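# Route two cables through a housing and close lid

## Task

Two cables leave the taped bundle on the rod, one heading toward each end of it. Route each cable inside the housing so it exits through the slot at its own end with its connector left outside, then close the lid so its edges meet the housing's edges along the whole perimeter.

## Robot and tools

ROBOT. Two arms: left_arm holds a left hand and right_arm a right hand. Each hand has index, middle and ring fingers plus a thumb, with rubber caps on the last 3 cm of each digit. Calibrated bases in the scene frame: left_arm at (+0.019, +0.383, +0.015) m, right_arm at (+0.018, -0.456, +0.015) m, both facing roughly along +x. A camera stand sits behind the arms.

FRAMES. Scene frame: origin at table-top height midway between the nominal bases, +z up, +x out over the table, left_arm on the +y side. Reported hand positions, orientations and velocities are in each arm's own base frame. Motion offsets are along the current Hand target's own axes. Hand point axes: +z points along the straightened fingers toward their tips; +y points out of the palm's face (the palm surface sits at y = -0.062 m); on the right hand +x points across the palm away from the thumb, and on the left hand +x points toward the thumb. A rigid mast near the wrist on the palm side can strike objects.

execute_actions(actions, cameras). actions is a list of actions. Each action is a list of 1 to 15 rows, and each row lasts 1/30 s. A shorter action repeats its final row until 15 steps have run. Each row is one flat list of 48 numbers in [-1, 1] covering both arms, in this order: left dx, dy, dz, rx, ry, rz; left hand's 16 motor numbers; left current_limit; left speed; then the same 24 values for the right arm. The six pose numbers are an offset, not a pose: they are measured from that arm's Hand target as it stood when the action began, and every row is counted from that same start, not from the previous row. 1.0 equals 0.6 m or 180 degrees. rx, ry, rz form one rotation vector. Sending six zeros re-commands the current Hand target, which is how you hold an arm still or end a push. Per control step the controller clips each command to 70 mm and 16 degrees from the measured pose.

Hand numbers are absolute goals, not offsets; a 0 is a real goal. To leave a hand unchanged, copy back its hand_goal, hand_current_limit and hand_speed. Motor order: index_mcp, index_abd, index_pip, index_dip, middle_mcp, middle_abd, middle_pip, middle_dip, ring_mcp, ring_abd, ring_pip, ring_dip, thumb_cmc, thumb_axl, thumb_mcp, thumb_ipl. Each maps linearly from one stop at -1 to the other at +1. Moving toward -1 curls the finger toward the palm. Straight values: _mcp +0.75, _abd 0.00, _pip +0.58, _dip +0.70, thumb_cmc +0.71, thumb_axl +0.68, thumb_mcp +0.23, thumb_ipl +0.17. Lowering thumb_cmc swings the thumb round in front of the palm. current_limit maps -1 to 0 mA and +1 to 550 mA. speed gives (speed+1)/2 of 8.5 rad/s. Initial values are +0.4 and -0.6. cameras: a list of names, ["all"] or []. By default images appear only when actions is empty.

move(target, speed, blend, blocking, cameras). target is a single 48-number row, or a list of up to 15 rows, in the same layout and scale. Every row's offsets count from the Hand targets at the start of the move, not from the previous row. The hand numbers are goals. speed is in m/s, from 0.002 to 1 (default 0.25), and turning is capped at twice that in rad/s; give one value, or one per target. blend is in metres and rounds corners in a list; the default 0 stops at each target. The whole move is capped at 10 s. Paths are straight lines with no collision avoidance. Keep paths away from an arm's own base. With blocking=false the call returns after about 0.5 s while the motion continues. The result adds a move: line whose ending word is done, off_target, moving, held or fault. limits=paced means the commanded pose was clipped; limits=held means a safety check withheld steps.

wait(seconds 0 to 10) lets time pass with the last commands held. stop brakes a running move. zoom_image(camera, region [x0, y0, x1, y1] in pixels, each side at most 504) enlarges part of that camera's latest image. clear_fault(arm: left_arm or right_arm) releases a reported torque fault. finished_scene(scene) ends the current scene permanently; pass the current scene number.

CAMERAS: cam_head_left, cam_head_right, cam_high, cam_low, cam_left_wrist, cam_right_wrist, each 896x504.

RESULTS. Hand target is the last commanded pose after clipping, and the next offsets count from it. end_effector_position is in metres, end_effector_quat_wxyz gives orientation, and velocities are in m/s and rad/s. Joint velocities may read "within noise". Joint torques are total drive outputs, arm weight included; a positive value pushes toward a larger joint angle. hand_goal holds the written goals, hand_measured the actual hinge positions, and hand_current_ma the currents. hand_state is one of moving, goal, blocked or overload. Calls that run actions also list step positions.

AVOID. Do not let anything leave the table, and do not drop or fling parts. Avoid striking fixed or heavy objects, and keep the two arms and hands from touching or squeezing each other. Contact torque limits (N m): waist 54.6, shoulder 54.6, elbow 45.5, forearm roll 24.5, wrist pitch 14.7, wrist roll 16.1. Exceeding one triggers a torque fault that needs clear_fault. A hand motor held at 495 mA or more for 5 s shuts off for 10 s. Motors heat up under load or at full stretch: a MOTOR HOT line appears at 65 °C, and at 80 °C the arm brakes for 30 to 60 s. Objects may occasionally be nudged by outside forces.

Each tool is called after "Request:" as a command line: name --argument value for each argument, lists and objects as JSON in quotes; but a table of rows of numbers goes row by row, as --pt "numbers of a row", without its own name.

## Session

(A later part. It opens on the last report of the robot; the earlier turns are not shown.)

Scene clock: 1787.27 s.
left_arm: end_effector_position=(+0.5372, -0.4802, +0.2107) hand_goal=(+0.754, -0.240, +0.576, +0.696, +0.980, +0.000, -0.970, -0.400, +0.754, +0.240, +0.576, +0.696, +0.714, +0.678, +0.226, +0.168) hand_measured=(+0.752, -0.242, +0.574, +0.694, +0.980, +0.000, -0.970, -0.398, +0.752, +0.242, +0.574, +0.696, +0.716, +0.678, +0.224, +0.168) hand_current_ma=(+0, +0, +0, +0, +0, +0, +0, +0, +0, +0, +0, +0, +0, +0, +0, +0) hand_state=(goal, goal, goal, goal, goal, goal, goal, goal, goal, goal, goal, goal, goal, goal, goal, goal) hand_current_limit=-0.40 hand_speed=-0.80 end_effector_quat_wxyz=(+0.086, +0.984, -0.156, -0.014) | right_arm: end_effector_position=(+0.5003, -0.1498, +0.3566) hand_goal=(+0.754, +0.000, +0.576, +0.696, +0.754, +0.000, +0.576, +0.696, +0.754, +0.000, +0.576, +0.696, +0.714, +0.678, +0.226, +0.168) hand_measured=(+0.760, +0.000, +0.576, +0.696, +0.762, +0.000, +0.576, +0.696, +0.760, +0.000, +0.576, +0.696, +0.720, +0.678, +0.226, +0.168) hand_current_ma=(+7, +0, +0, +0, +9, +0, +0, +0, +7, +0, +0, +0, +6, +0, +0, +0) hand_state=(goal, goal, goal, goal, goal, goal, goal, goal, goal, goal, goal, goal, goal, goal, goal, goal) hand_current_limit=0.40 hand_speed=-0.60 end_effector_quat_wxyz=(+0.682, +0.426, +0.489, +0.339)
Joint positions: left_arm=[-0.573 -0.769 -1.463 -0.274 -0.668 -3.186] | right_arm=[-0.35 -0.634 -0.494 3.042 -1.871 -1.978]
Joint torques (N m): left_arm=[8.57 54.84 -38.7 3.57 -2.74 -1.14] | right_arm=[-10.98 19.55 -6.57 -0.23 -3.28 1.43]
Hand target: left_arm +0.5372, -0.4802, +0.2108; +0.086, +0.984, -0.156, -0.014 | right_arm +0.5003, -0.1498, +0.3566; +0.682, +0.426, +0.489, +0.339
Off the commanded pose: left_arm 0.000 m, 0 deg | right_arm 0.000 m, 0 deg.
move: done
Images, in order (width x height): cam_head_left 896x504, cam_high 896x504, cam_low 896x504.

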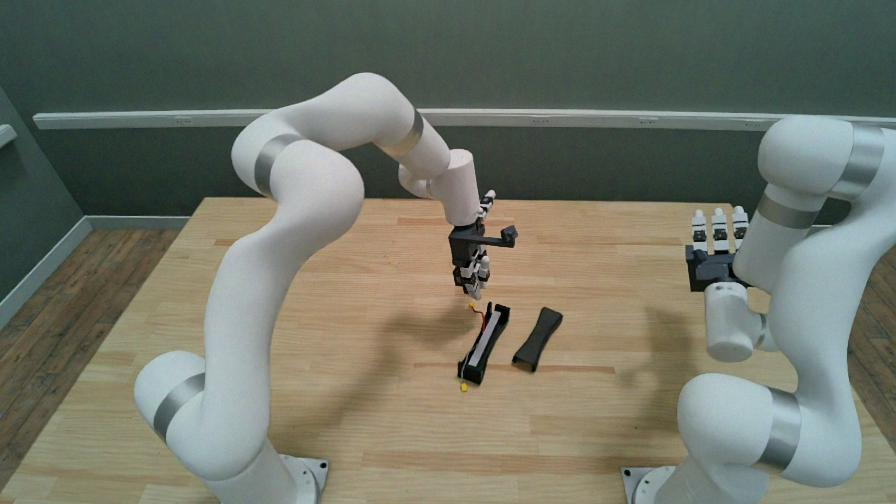

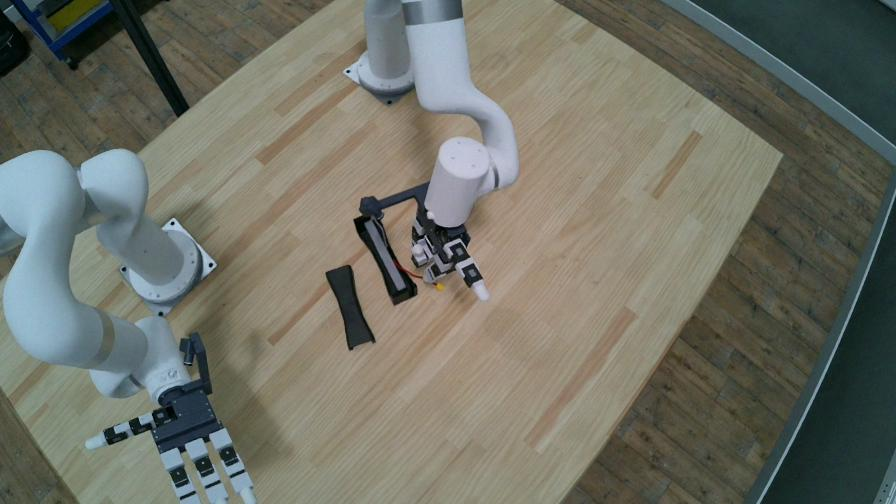

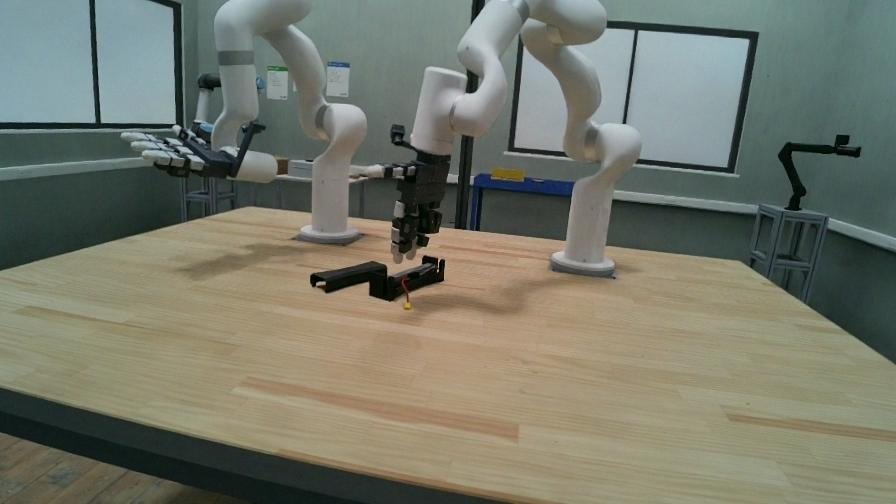

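Request:
move --pt "-0.1275 -0.0333 0.0723 0.0512 -0.0267 0.3047 0.754 -0.24 0.576 0.696 0.98 0 -0.97 -0.4 0.754 0.24 0.576 0.696 0.714 0.678 0.226 0.168 -0.4 -0.8 0 0 0 0 0 0 0.754 0 0.576 0.696 0.754 0 0.576 0.696 0.754 0 0.576 0.696 0.714 0.678 0.226 0.168 0.4 -0.6" --pt "-0.1275 -0.0333 0.1223 0.0512 -0.0267 0.3047 0.754 -0.24 0.576 0.696 0.98 0 -0.97 -0.4 0.754 0.24 0.576 0.696 0.714 0.678 0.226 0.168 -0.4 -0.8 0 0 0 0 0 0 0.754 0 0.576 0.696 0.754 0 0.576 0.696 0.754 0 0.576 0.696 0.714 0.678 0.226 0.168 0.4 -0.6" --speed '[0.15,0.05]' --blend 0.01 --cameras '["cam_head_left","cam_low","cam_left_wrist"]'

Request:
zoom_image --camera "cam_low" --region '[360, 220, 460, 320]'

Request:
zoom_image --camera "cam_head_left" --region '[450, 260, 520, 340]'

Request:
zoom_image --camera "cam_left_wrist" --region '[290, 0, 690, 220]'

Scene clock: 1824.47 s.
left_arm: end_effector_position=(+0.4667, -0.4499, +0.1352) hand_goal=(+0.754, -0.240, +0.576, +0.696, +0.980, +0.000, -0.970, -0.400, +0.754, +0.240, +0.576, +0.696, +0.714, +0.678, +0.226, +0.168) hand_measured=(+0.752, -0.246, +0.574, +0.692, +0.980, +0.000, -0.970, -0.398, +0.752, +0.242, +0.574, +0.696, +0.716, +0.678, +0.224, +0.168) hand_current_ma=(+0, -1, +0, -1, +0, +0, +0, +0, +0, +0, +0, +0, +0, +0, +0, +0) hand_state=(goal, goal, goal, moving, goal, goal, goal, goal, goal, goal, goal, goal, goal, goal, goal, goal) hand_current_limit=-0.40 hand_speed=-0.80 end_effector_quat_wxyz=(+0.000, +0.803, -0.595, +0.000) | right_arm: end_effector_position=(+0.5003, -0.1498, +0.3566) hand_goal=(+0.754, +0.000, +0.576, +0.696, +0.754, +0.000, +0.576, +0.696, +0.754, +0.000, +0.576, +0.696, +0.714, +0.678, +0.226, +0.168) hand_measured=(+0.760, +0.000, +0.576, +0.696, +0.762, +0.000, +0.576, +0.696, +0.760, +0.000, +0.576, +0.696, +0.720, +0.678, +0.226, +0.168) hand_current_ma=(+7, +0, +0, +0, +9, +0, +0, +0, +7, +0, +0, +0, +6, +0, +0, +0) hand_state=(goal, goal, goal, goal, goal, goal, goal, goal, goal, goal, goal, goal, goal, goal, goal, goal) hand_current_limit=0.40 hand_speed=-0.60 end_effector_quat_wxyz=(+0.682, +0.426, +0.489, +0.339)
Joint positions: left_arm=[-0.64 -0.888 -1.52 0 -0.633 -2.507] | right_arm=[-0.35 -0.634 -0.494 3.042 -1.871 -1.978]
Joint torques (N m): left_arm=[-14.34 26.32 -33 3.82 2.79 -1.18] | right_arm=[-11.01 19.29 -6.62 -0.16 -3.19 1.33]
Hand target: left_arm +0.4666, -0.4499, +0.1351; +0.000, +0.803, -0.595, +0.000 | right_arm +0.5003, -0.1498, +0.3566; +0.682, +0.426, +0.489, +0.339
Off the commanded pose: left_arm 0.000 m, 0 deg | right_arm 0.000 m, 0 deg.
move: done
Images, in order (width x height): cam_head_left 896x504, cam_low 896x504, cam_left_wrist 896x504.

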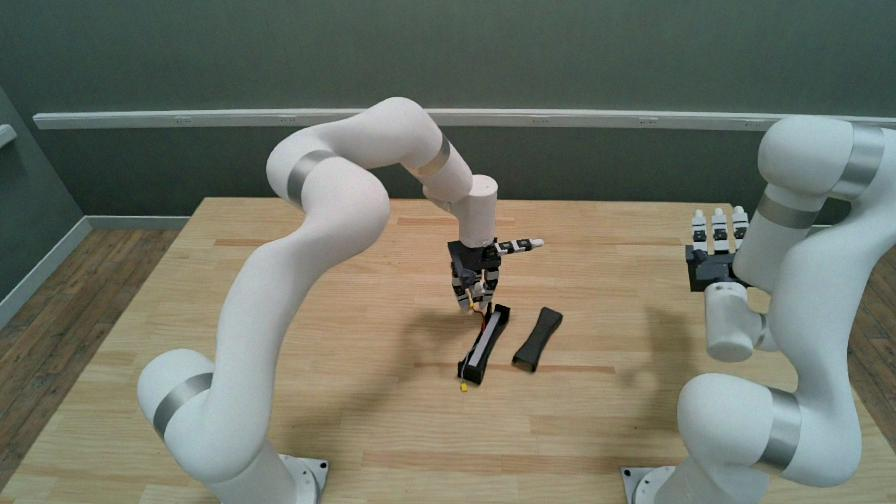

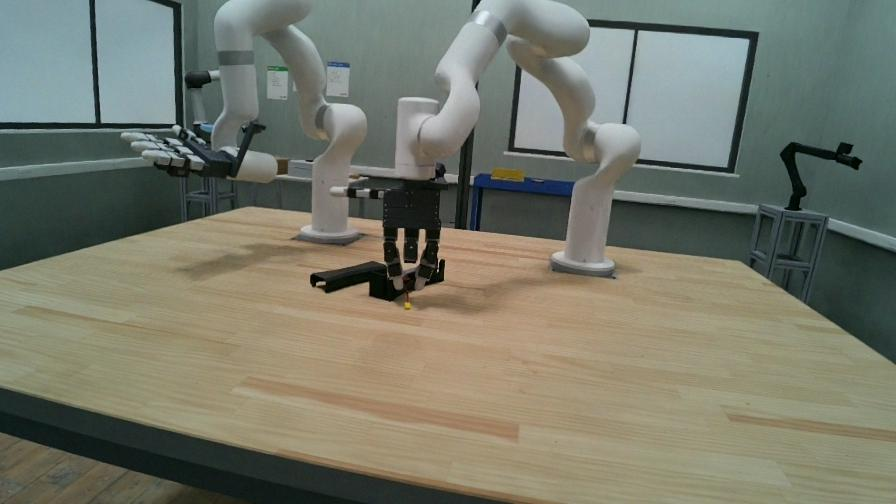

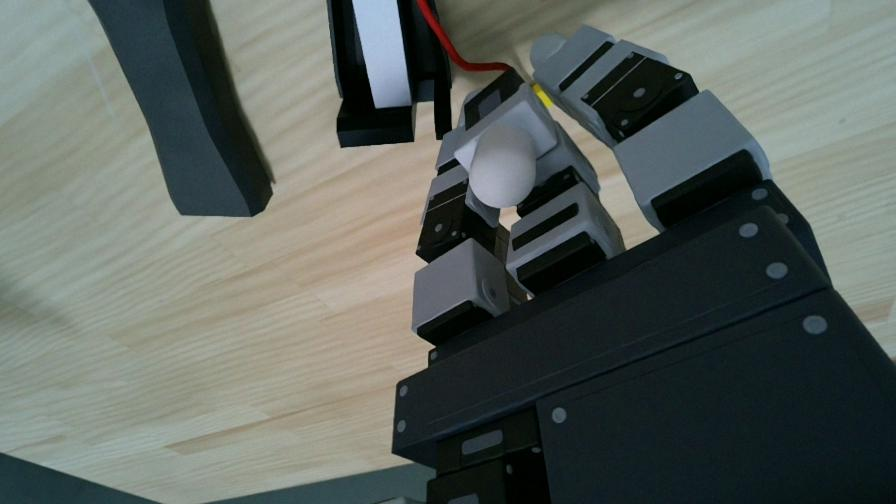

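Scaled by 5.040 from the camera's 896x504 image, which has a finer 1280x720 frame.

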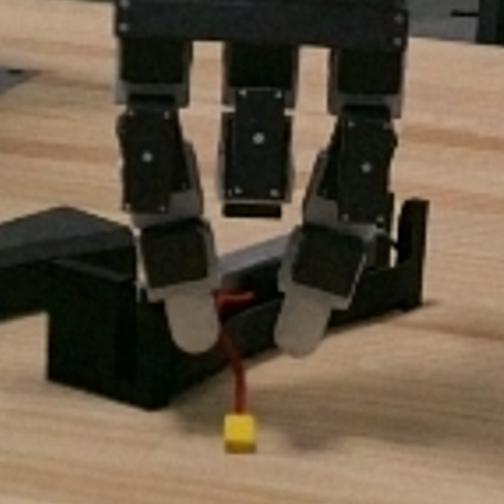

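Scaled by 6.300 from the camera's 896x504 image, which has a finer 1280x720 frame.

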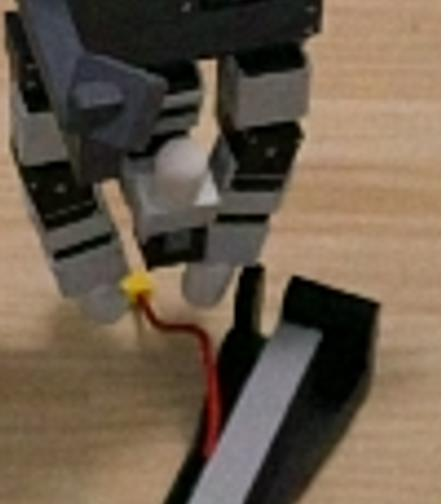

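Scaled by 1.260 from the camera's 896x504 image, which has a finer 1280x720 frame.

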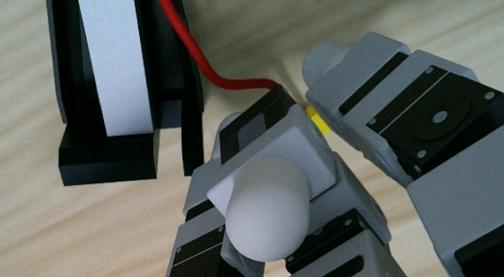

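Request:
move --pt "0.0033 0 0.0368 0 0 0 0.754 -0.24 0.576 0.696 0.98 0 -0.97 -0.4 0.754 0.24 0.576 0.696 0.714 0.678 0.226 0.168 -0.2 -0.9 0 0 0 0 0 0 0.754 0 0.576 0.696 0.754 0 0.576 0.696 0.754 0 0.576 0.696 0.714 0.678 0.226 0.168 0.4 -0.6" --pt "0.0033 0 0.0368 0 0 0 0.754 -0.6 0.576 0.696 0.98 0 -0.97 -0.4 0.754 0.6 0.576 0.696 0.714 0.678 0.226 0.168 0.2 -0.9 0 0 0 0 0 0 0.754 0 0.576 0.696 0.754 0 0.576 0.696 0.754 0 0.576 0.696 0.714 0.678 0.226 0.168 0.4 -0.6" --speed 0.03 --cameras '["cam_head_left","cam_low","cam_left_wrist"]'

Request:
zoom_image --camera "cam_low" --region '[360, 220, 460, 320]'

Request:
zoom_image --camera "cam_head_left" --region '[450, 260, 520, 340]'

Request:
zoom_image --camera "cam_left_wrist" --region '[290, 0, 690, 220]'

Scene clock: 1835.13 s.
left_arm: end_effector_position=(+0.4768, -0.4579, +0.1636) hand_goal=(+0.754, -0.240, +0.576, +0.696, +0.980, +0.000, -0.970, -0.400, +0.754, +0.240, +0.576, +0.696, +0.714, +0.678, +0.226, +0.168) hand_measured=(+0.756, -0.242, +0.572, +0.694, +0.980, +0.000, -0.970, -0.398, +0.752, +0.240, +0.574, +0.696, +0.716, +0.678, +0.222, +0.168) hand_current_ma=(+0, +0, +0, +0, +0, +0, +0, +0, +0, +0, +0, +0, +0, +0, -1, +0) hand_state=(goal, goal, goal, goal, goal, goal, goal, goal, goal, goal, goal, goal, goal, goal, goal, goal) hand_current_limit=-0.20 hand_speed=-0.90 end_effector_quat_wxyz=(+0.000, +0.803, -0.595, +0.028) | right_arm: end_effector_position=(+0.5003, -0.1498, +0.3566) hand_goal=(+0.754, +0.000, +0.576, +0.696, +0.754, +0.000, +0.576, +0.696, +0.754, +0.000, +0.576, +0.696, +0.714, +0.678, +0.226, +0.168) hand_measured=(+0.760, +0.000, +0.576, +0.696, +0.762, +0.000, +0.576, +0.696, +0.760, +0.000, +0.576, +0.696, +0.720, +0.678, +0.226, +0.168) hand_current_ma=(+7, +0, +0, +0, +9, +0, +0, +0, +7, +0, +0, +0, +6, +0, +0, +0) hand_state=(goal, goal, goal, goal, goal, goal, goal, goal, goal, goal, goal, goal, goal, goal, goal, goal) hand_current_limit=0.40 hand_speed=-0.60 end_effector_quat_wxyz=(+0.682, +0.426, +0.489, +0.339)
Joint positions: left_arm=[-0.641 -0.845 -1.524 0 -0.623 -2.508] | right_arm=[-0.35 -0.634 -0.494 3.042 -1.871 -1.978]
Joint torques (N m): left_arm=[0.92 55.79 -25.21 0.79 -0.08 -0.11] | right_arm=[-11.02 19.55 -6.61 -0.3 -3.27 1.38]
Hand target: left_arm +0.4768, -0.4579, +0.1636; +0.000, +0.803, -0.595, +0.028 (not the last commanded pose) | right_arm +0.5003, -0.1498, +0.3566; +0.682, +0.426, +0.489, +0.339
Off the commanded pose: left_arm 0.052 m, 3 deg | right_arm 0.000 m, 0 deg.
TORQUE FAULT: the external load on joint 2 (shoulder) of the left arm reached its load limit, and that arm stopped. The contact can be on any part of that arm beyond that joint, not only on its tool. A torque fault puts only its own arm into a fault stop. That arm's remaining commands of this call were not run. The hold on joint 2 (shoulder) of that arm was moved back by the arm itself, up to 3 degrees, as the stop began. That arm is still stopped at the end of this call. While its stop runs, that arm, its gripper or tool too, takes no new command.
CLEAR FAULT: the left arm stays stopped (state 4) until you call clear_fault(arm="left_arm").
End effector pose when the fault began: left_arm: position (+0.4677, -0.4511, +0.1302), quat_wxyz (+0.000, +0.804, -0.595, +0.002)
Joint positions when the fault began: left_arm=[-0.641 -0.897 -1.523 0 -0.623 -2.508]
move: fault (left_arm); path passed 0 of 2 targets; target 2's new numbers were not sent
Images, in order (width x height): cam_head_left 896x504, cam_low 896x504, cam_left_wrist 896x504.

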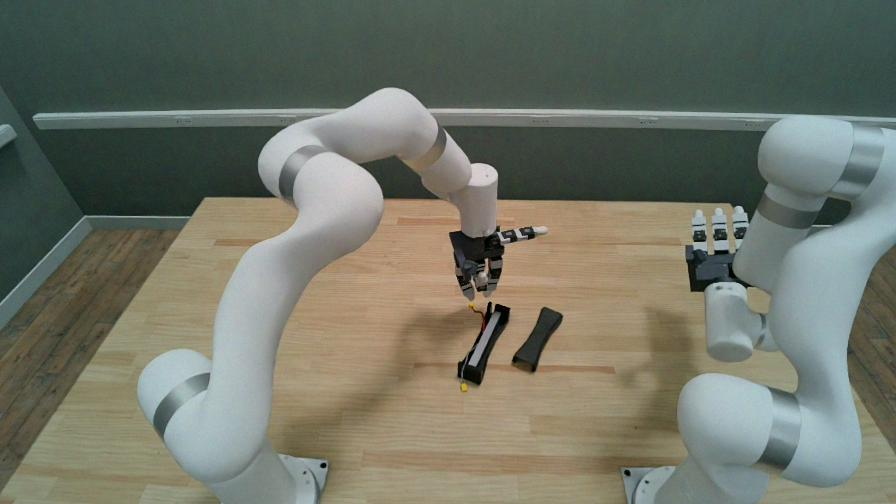

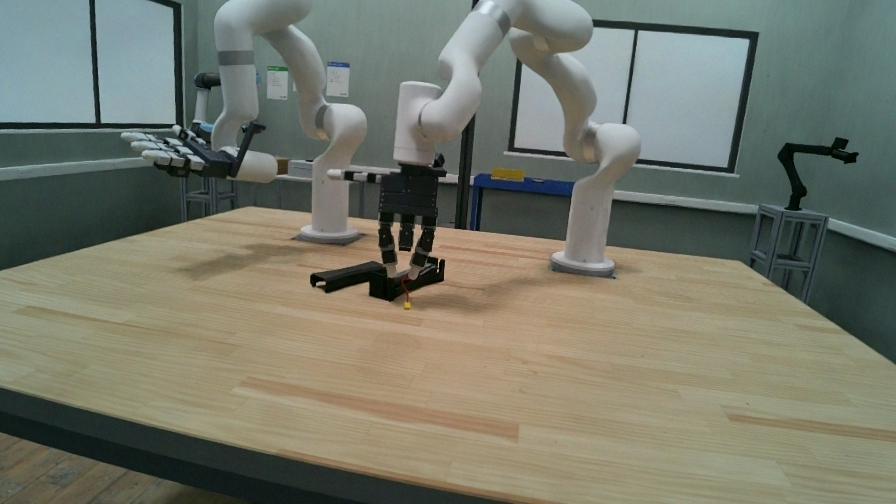

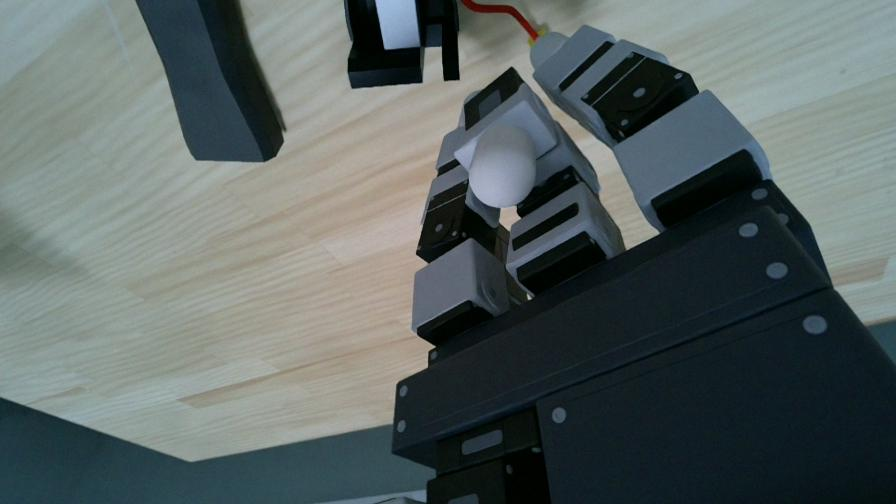

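Scaled by 5.040 from the camera's 896x504 image, which has a finer 1280x720 frame.

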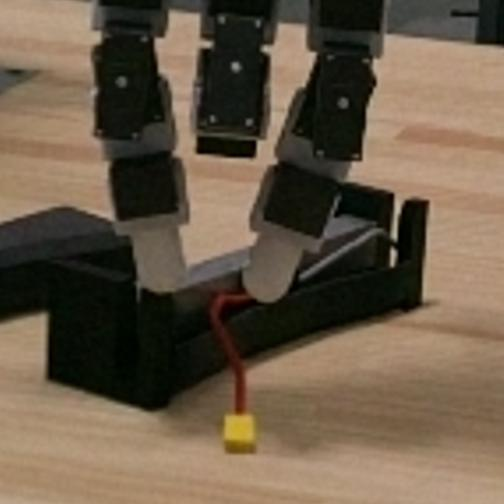

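Scaled by 6.300 from the camera's 896x504 image, which has a finer 1280x720 frame.

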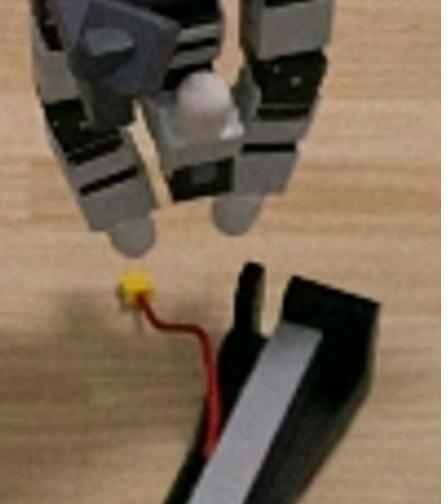

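Scaled by 1.260 from the camera's 896x504 image, which has a finer 1280x720 frame.

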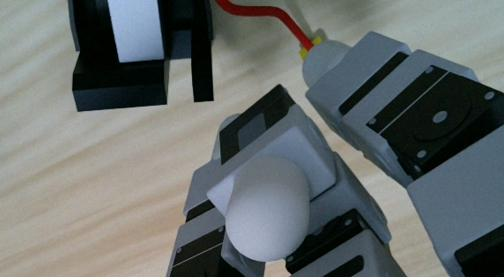

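Request:
clear_fault --arm "left_arm"

Request:
move --pt "0.0477 -0.0823 -0.03 -0.0543 0.0082 -0.3068 0.754 -0.24 0.576 0.696 0.98 0 -0.97 -0.4 0.754 0.24 0.576 0.696 0.714 0.678 0.226 0.168 -0.4 -0.8 0 0 0 0 0 0 0.754 0 0.576 0.696 0.754 0 0.576 0.696 0.754 0 0.576 0.696 0.714 0.678 0.226 0.168 0.4 -0.6" --pt "0.0477 -0.0823 0.033 -0.0543 0.0082 -0.3068 0.754 -0.24 0.576 0.696 0.98 0 -0.97 -0.4 0.754 0.24 0.576 0.696 0.714 0.678 0.226 0.168 -0.4 -0.8 0 0 0 0 0 0 0.754 0 0.576 0.696 0.754 0 0.576 0.696 0.754 0 0.576 0.696 0.714 0.678 0.226 0.168 0.4 -0.6" --speed '[0.1,0.03]' --cameras '["cam_head_left","cam_low","cam_left_wrist"]'

Request:
zoom_image --camera "cam_low" --region '[360, 220, 460, 320]'

Request:
zoom_image --camera "cam_head_left" --region '[450, 260, 520, 340]'

Request:
zoom_image --camera "cam_left_wrist" --region '[290, 0, 690, 220]'

Scene clock: 1870.43 s.
left_arm: end_effector_position=(+0.4768, -0.4579, +0.1636) hand_goal=(+0.754, -0.240, +0.576, +0.696, +0.980, +0.000, -0.970, -0.400, +0.754, +0.240, +0.576, +0.696, +0.714, +0.678, +0.226, +0.168) hand_measured=(+0.756, -0.242, +0.572, +0.694, +0.980, +0.000, -0.970, -0.398, +0.752, +0.240, +0.574, +0.696, +0.716, +0.678, +0.222, +0.168) hand_current_ma=(+0, +0, +0, +0, +0, +0, +0, +0, +0, +0, +0, +0, +0, +0, -1, +0) hand_state=(goal, goal, goal, goal, goal, goal, goal, goal, goal, goal, goal, goal, goal, goal, goal, goal) hand_current_limit=-0.20 hand_speed=-0.90 end_effector_quat_wxyz=(+0.000, +0.803, -0.595, +0.028) | right_arm: end_effector_position=(+0.5003, -0.1498, +0.3566) hand_goal=(+0.754, +0.000, +0.576, +0.696, +0.754, +0.000, +0.576, +0.696, +0.754, +0.000, +0.576, +0.696, +0.714, +0.678, +0.226, +0.168) hand_measured=(+0.760, +0.000, +0.576, +0.696, +0.762, +0.000, +0.576, +0.696, +0.760, +0.000, +0.576, +0.696, +0.720, +0.678, +0.226, +0.168) hand_current_ma=(+7, +0, +0, +0, +9, +0, +0, +0, +7, +0, +0, +0, +6, +0, +0, +0) hand_state=(goal, goal, goal, goal, goal, goal, goal, goal, goal, goal, goal, goal, goal, goal, goal, goal) hand_current_limit=0.40 hand_speed=-0.60 end_effector_quat_wxyz=(+0.682, +0.426, +0.489, +0.339)
Joint positions: left_arm=[-0.641 -0.845 -1.524 0 -0.623 -2.508] | right_arm=[-0.35 -0.634 -0.494 3.042 -1.871 -1.978]
Joint torques (N m): left_arm=[1.67 55.3 -24.92 0.62 -0.21 -0.07] | right_arm=[-9.65 19.45 -5.93 -0.37 -3.22 1.31]
Hand target: left_arm +0.4768, -0.4579, +0.1636; +0.000, +0.803, -0.595, +0.028 (not the last commanded pose) | right_arm +0.5003, -0.1498, +0.3566; +0.682, +0.426, +0.489, +0.339
Off the commanded pose: left_arm 0.052 m, 3 deg | right_arm 0.000 m, 0 deg.
TORQUE FAULT, CONTINUED: the left arm's stop, for the torque fault of joint 2 (shoulder) that an earlier result reported, is over. The call counts as one of the actions that you can send in this scene. The hold on joint 2 (shoulder) of that arm was moved back by the arm itself, up to 3 degrees, as the stop began. That arm's target is now where it stood when the stop ended, not its last command. That arm keeps its grip as last carried out and accepts commands again: back off and push less far.
CLEAR FAULT: your call cleared the left arm's torque fault. If a joint's load stays at its limit, that arm stops again at once.

Scene clock: 1877.13 s.
left_arm: end_effector_position=(+0.5332, -0.4715, +0.1468) hand_goal=(+0.754, -0.240, +0.576, +0.696, +0.980, +0.000, -0.970, -0.400, +0.754, +0.240, +0.576, +0.696, +0.714, +0.678, +0.226, +0.168) hand_measured=(+0.754, -0.242, +0.574, +0.694, +0.980, +0.000, -0.970, -0.398, +0.752, +0.240, +0.574, +0.696, +0.716, +0.678, +0.222, +0.168) hand_current_ma=(+0, +0, +0, +0, +0, +0, +0, +0, +0, +0, +0, +0, +0, +0, -1, +0) hand_state=(goal, goal, goal, goal, goal, goal, goal, goal, goal, goal, goal, goal, goal, goal, goal, goal) hand_current_limit=-0.40 hand_speed=-0.80 end_effector_quat_wxyz=(+0.086, +0.984, -0.156, -0.014) | right_arm: end_effector_position=(+0.5003, -0.1498, +0.3566) hand_goal=(+0.754, +0.000, +0.576, +0.696, +0.754, +0.000, +0.576, +0.696, +0.754, +0.000, +0.576, +0.696, +0.714, +0.678, +0.226, +0.168) hand_measured=(+0.760, +0.000, +0.576, +0.696, +0.762, +0.000, +0.576, +0.696, +0.760, +0.000, +0.576, +0.696, +0.720, +0.678, +0.226, +0.168) hand_current_ma=(+7, +0, +0, +0, +9, +0, +0, +0, +7, +0, +0, +0, +6, +0, +0, +0) hand_state=(goal, goal, goal, goal, goal, goal, goal, goal, goal, goal, goal, goal, goal, goal, goal, goal) hand_current_limit=0.40 hand_speed=-0.60 end_effector_quat_wxyz=(+0.682, +0.426, +0.489, +0.339)
Joint positions: left_arm=[-0.565 -0.845 -1.426 -0.322 -0.562 -3.122] | right_arm=[-0.35 -0.634 -0.494 3.042 -1.871 -1.978]
Joint torques (N m): left_arm=[-13.72 29.74 -37.26 -2.41 3.12 1.03] | right_arm=[-9.58 19.8 -6.12 -0.21 -3.22 1.26]
Hand target: left_arm +0.5332, -0.4715, +0.1467; +0.086, +0.984, -0.156, -0.014 | right_arm +0.5003, -0.1498, +0.3566; +0.682, +0.426, +0.489, +0.339
Off the commanded pose: left_arm 0.000 m, 0 deg | right_arm 0.000 m, 0 deg.
move: done
Images, in order (width x height): cam_head_left 896x504, cam_low 896x504, cam_left_wrist 896x504.

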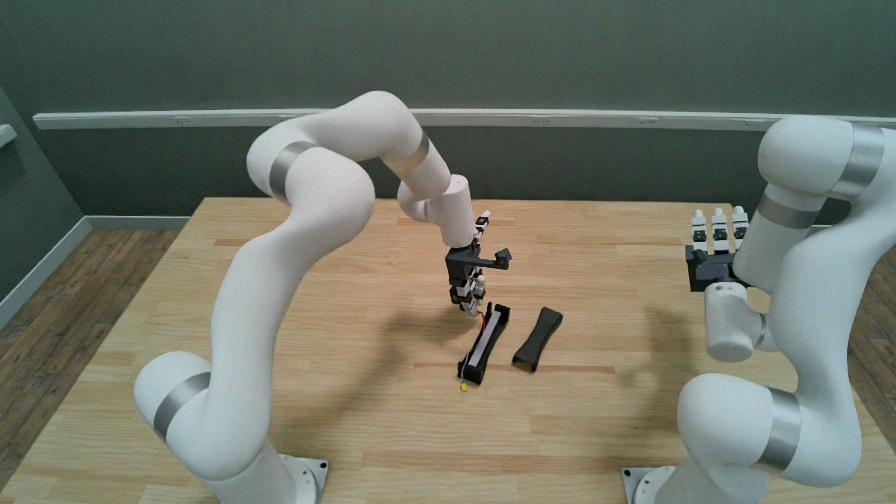

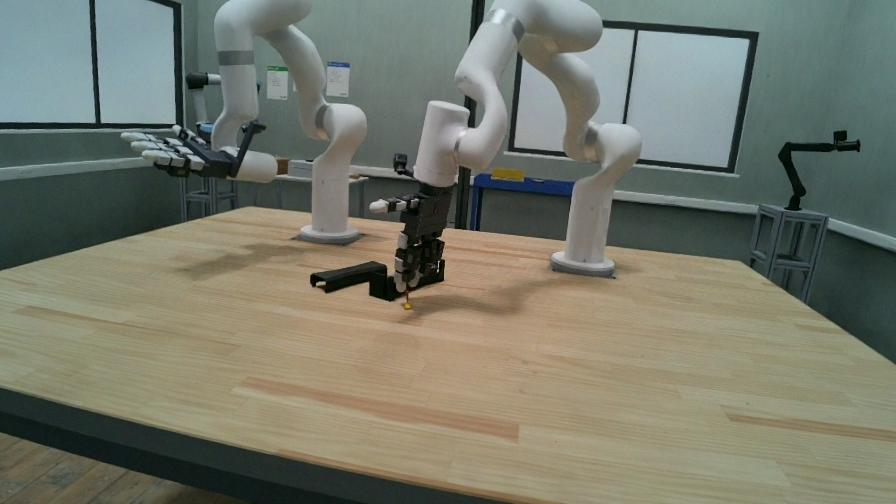

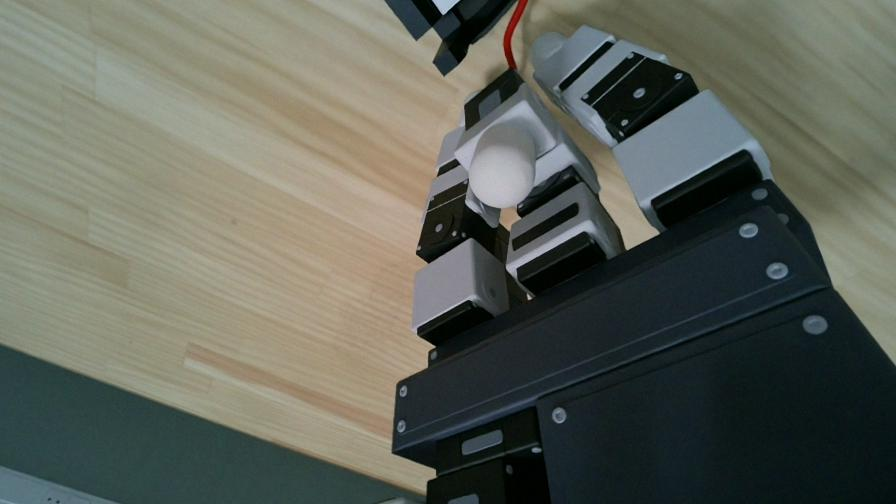

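Scaled by 5.040 from the camera's 896x504 image, which has a finer 1280x720 frame.

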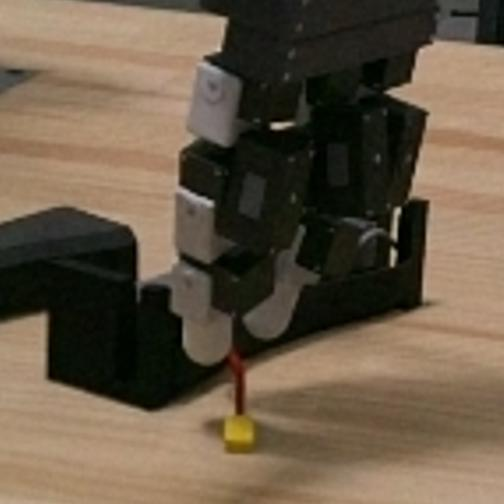

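Scaled by 6.300 from the camera's 896x504 image, which has a finer 1280x720 frame.

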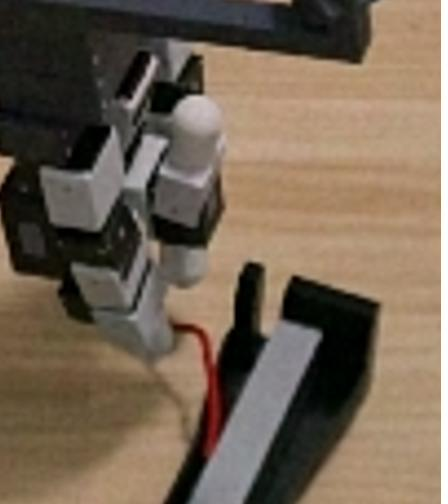

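Scaled by 1.260 from the camera's 896x504 image, which has a finer 1280x720 frame.

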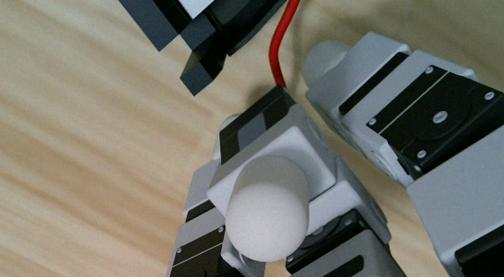

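Request:
move --pt "0 -0.0058 0.0325 0 0 0 0.754 -0.24 0.576 0.696 0.98 0 -0.97 -0.4 0.754 0.24 0.576 0.696 0.714 0.678 0.226 0.168 -0.2 -0.9 0 0 0 0 0 0 0.754 0 0.576 0.696 0.754 0 0.576 0.696 0.754 0 0.576 0.696 0.714 0.678 0.226 0.168 0.4 -0.6" --pt "0 -0.0058 0.0325 0 0 0 0.754 -0.6 0.576 0.696 0.98 0 -0.97 -0.4 0.754 0.6 0.576 0.696 0.714 0.678 0.226 0.168 0.2 -0.9 0 0 0 0 0 0 0.754 0 0.576 0.696 0.754 0 0.576 0.696 0.754 0 0.576 0.696 0.714 0.678 0.226 0.168 0.4 -0.6" --speed 0.03 --cameras '["cam_head_left","cam_low","cam_left_wrist"]'

Request:
zoom_image --camera "cam_low" --region '[360, 220, 460, 320]'

Request:
zoom_image --camera "cam_head_left" --region '[450, 260, 520, 340]'

Scene clock: 1886.33 s.
left_arm: end_effector_position=(+0.5332, -0.4715, +0.1269) hand_goal=(+0.754, -0.600, +0.576, +0.696, +0.980, +0.000, -0.970, -0.400, +0.754, +0.600, +0.576, +0.696, +0.714, +0.678, +0.226, +0.168) hand_measured=(+0.756, -0.370, +0.576, +0.694, +0.980, +0.000, -0.970, -0.398, +0.750, +0.370, +0.574, +0.696, +0.716, +0.678, +0.222, +0.168) hand_current_ma=(+0, +329, +0, +0, +0, +0, +0, +0, -1, -329, +0, +0, +0, +0, -1, +0) hand_state=(goal, blocked, goal, goal, goal, goal, goal, goal, goal, blocked, goal, goal, goal, goal, goal, goal) hand_current_limit=0.20 hand_speed=-0.90 end_effector_quat_wxyz=(+0.086, +0.984, -0.156, -0.014) | right_arm: end_effector_position=(+0.5003, -0.1498, +0.3566) hand_goal=(+0.754, +0.000, +0.576, +0.696, +0.754, +0.000, +0.576, +0.696, +0.754, +0.000, +0.576, +0.696, +0.714, +0.678, +0.226, +0.168) hand_measured=(+0.760, +0.000, +0.576, +0.696, +0.762, +0.000, +0.576, +0.696, +0.760, +0.000, +0.576, +0.696, +0.720, +0.678, +0.226, +0.168) hand_current_ma=(+7, +0, +0, +0, +9, +0, +0, +0, +7, +0, +0, +0, +6, +0, +0, +0) hand_state=(goal, goal, goal, goal, goal, goal, goal, goal, goal, goal, goal, goal, goal, goal, goal, goal) hand_current_limit=0.40 hand_speed=-0.60 end_effector_quat_wxyz=(+0.682, +0.426, +0.489, +0.339)
Joint positions: left_arm=[-0.565 -0.877 -1.428 -0.338 -0.534 -3.103] | right_arm=[-0.35 -0.634 -0.494 3.042 -1.871 -1.978]
Joint torques (N m): left_arm=[1.84 30.78 -36.21 -2.44 3.06 0.96] | right_arm=[-8.98 19.61 -5.92 -0.04 -3.25 1.28]
Hand target: left_arm +0.5332, -0.4715, +0.1269; +0.086, +0.984, -0.156, -0.014 | right_arm +0.5003, -0.1498, +0.3566; +0.682, +0.426, +0.489, +0.339
Off the commanded pose: left_arm 0.000 m, 0 deg | right_arm 0.000 m, 0 deg.
move: done
Images, in order (width x height): cam_head_left 896x504, cam_low 896x504, cam_left_wrist 896x504.

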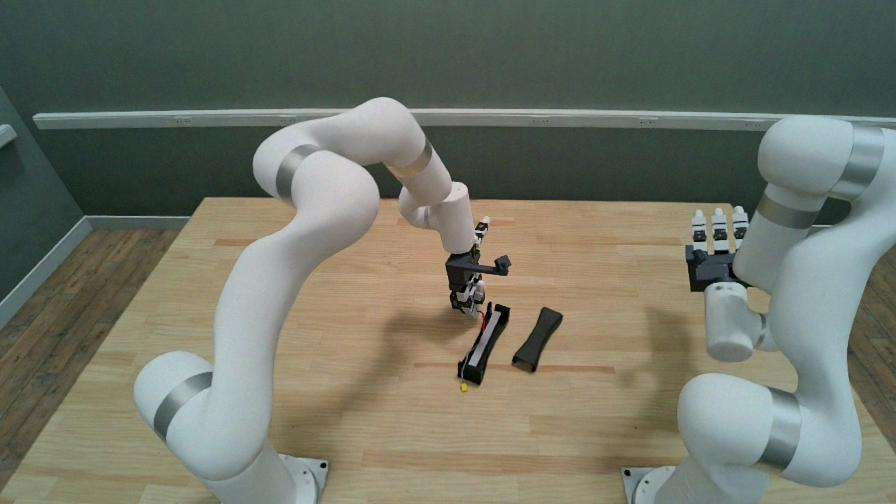

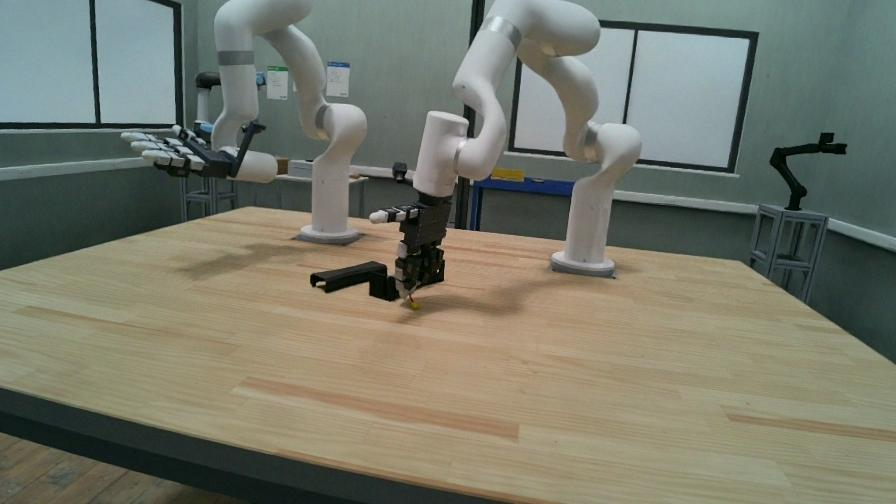

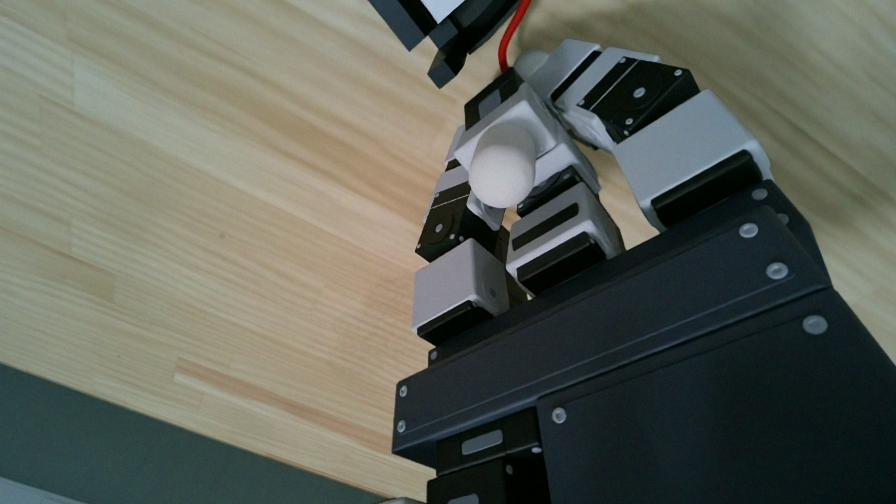

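Scaled by 5.040 from the camera's 896x504 image, which has a finer 1280x720 frame.

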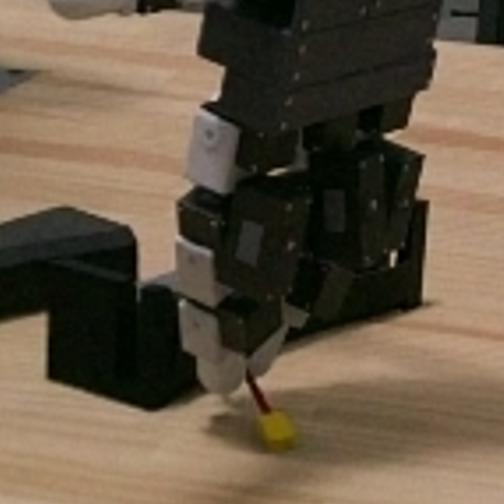

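Scaled by 6.300 from the camera's 896x504 image, which has a finer 1280x720 frame.

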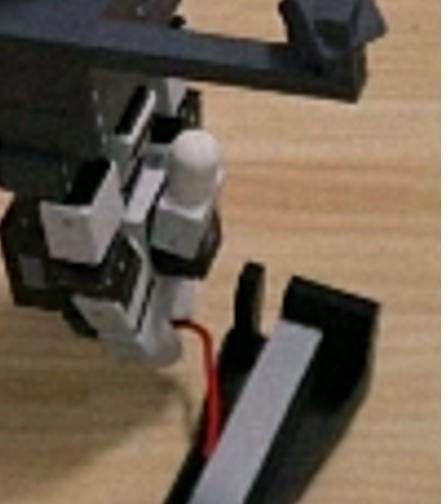

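Request:
move --target '[-0.0038,0.0325,-0.062,0,0,0,0.754,-0.6,0.576,0.696,0.98,0,-0.97,-0.4,0.754,0.6,0.576,0.696,0.714,0.678,0.226,0.168,0.2,-0.9,0,0,0,0,0,0,0.754,0,0.576,0.696,0.754,0,0.576,0.696,0.754,0,0.576,0.696,0.714,0.678,0.226,0.168,0.4,-0.6]' --speed 0.04 --cameras '["cam_head_left","cam_low"]'

Request:
zoom_image --camera "cam_low" --region '[360, 220, 460, 320]'

Request:
zoom_image --camera "cam_head_left" --region '[450, 260, 520, 340]'

Scene clock: 1952.67 s.
left_arm: end_effector_position=(+0.5272, -0.4829, +0.1669) hand_goal=(+0.754, -0.600, +0.576, +0.696, +0.980, +0.000, -0.970, -0.400, +0.754, +0.600, +0.576, +0.696, +0.714, +0.678, +0.226, +0.168) hand_measured=(+0.758, -0.370, +0.576, +0.696, +0.980, +0.000, -0.970, -0.398, +0.750, +0.372, +0.574, +0.696, +0.716, +0.678, +0.222, +0.168) hand_current_ma=(+0, +330, +0, +0, +0, +0, +0, +0, -1, -330, +0, +0, +0, +0, -1, +0) hand_state=(goal, blocked, goal, goal, goal, goal, goal, goal, goal, blocked, goal, goal, goal, goal, goal, goal) hand_current_limit=0.20 hand_speed=-0.90 end_effector_quat_wxyz=(+0.086, +0.984, -0.156, -0.014) | right_arm: end_effector_position=(+0.5003, -0.1498, +0.3566) hand_goal=(+0.754, +0.000, +0.576, +0.696, +0.754, +0.000, +0.576, +0.696, +0.754, +0.000, +0.576, +0.696, +0.714, +0.678, +0.226, +0.168) hand_measured=(+0.760, +0.000, +0.576, +0.696, +0.762, +0.000, +0.576, +0.696, +0.760, +0.000, +0.576, +0.696, +0.720, +0.678, +0.226, +0.168) hand_current_ma=(+7, +0, +0, +0, +9, +0, +0, +0, +7, +0, +0, +0, +6, +0, +0, +0) hand_state=(goal, goal, goal, goal, goal, goal, goal, goal, goal, goal, goal, goal, goal, goal, goal, goal) hand_current_limit=0.40 hand_speed=-0.60 end_effector_quat_wxyz=(+0.682, +0.426, +0.489, +0.339)
Joint positions: left_arm=[-0.585 -0.817 -1.429 -0.307 -0.589 -3.159] | right_arm=[-0.35 -0.634 -0.494 3.042 -1.871 -1.978]
Joint torques (N m): left_arm=[-13.61 55.39 -38.46 3.57 -2.53 -1.25] | right_arm=[-9.35 20.33 -5.72 -0.02 -3.26 1.25]
Hand target: left_arm +0.5272, -0.4829, +0.1669; +0.086, +0.984, -0.156, -0.014 | right_arm +0.5003, -0.1498, +0.3566; +0.682, +0.426, +0.489, +0.339
Off the commanded pose: left_arm 0.000 m, 0 deg | right_arm 0.000 m, 0 deg.
move: done
Images, in order (width x height): cam_head_left 896x504, cam_low 896x504.

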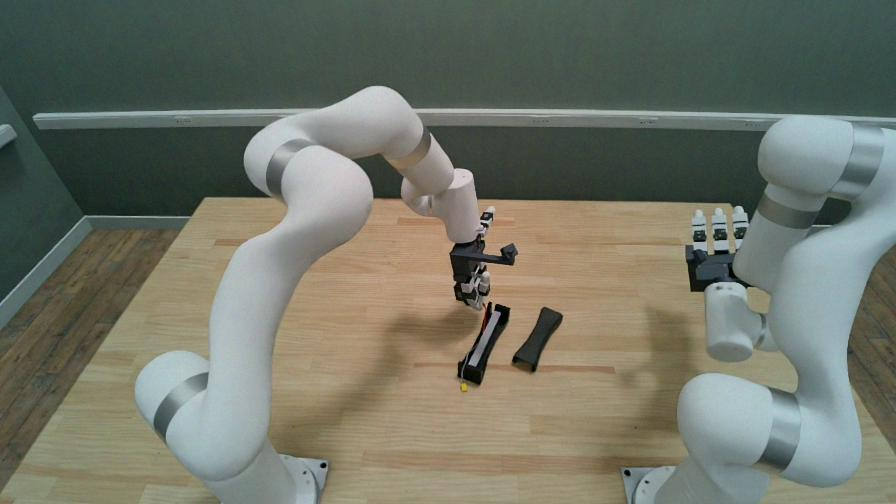

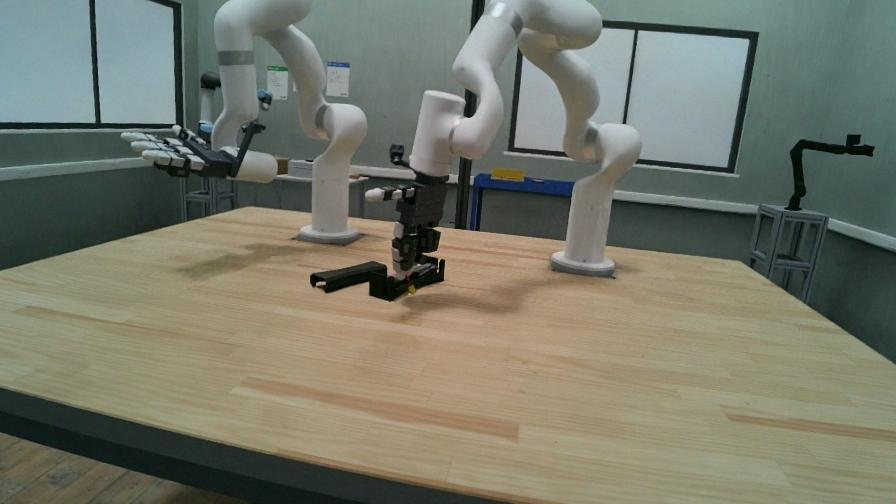

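Scaled by 5.040 from the camera's 896x504 image, which has a finer 1280x720 frame.

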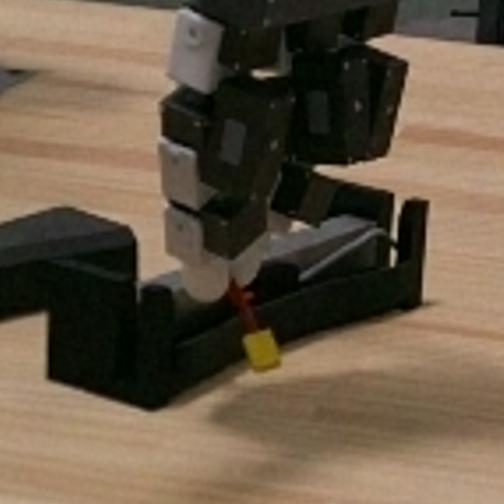

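Scaled by 6.300 from the camera's 896x504 image, which has a finer 1280x720 frame.

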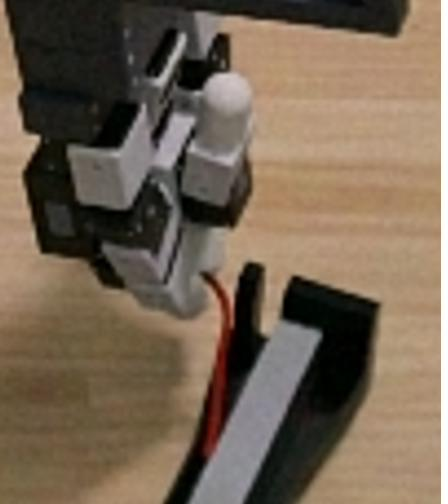

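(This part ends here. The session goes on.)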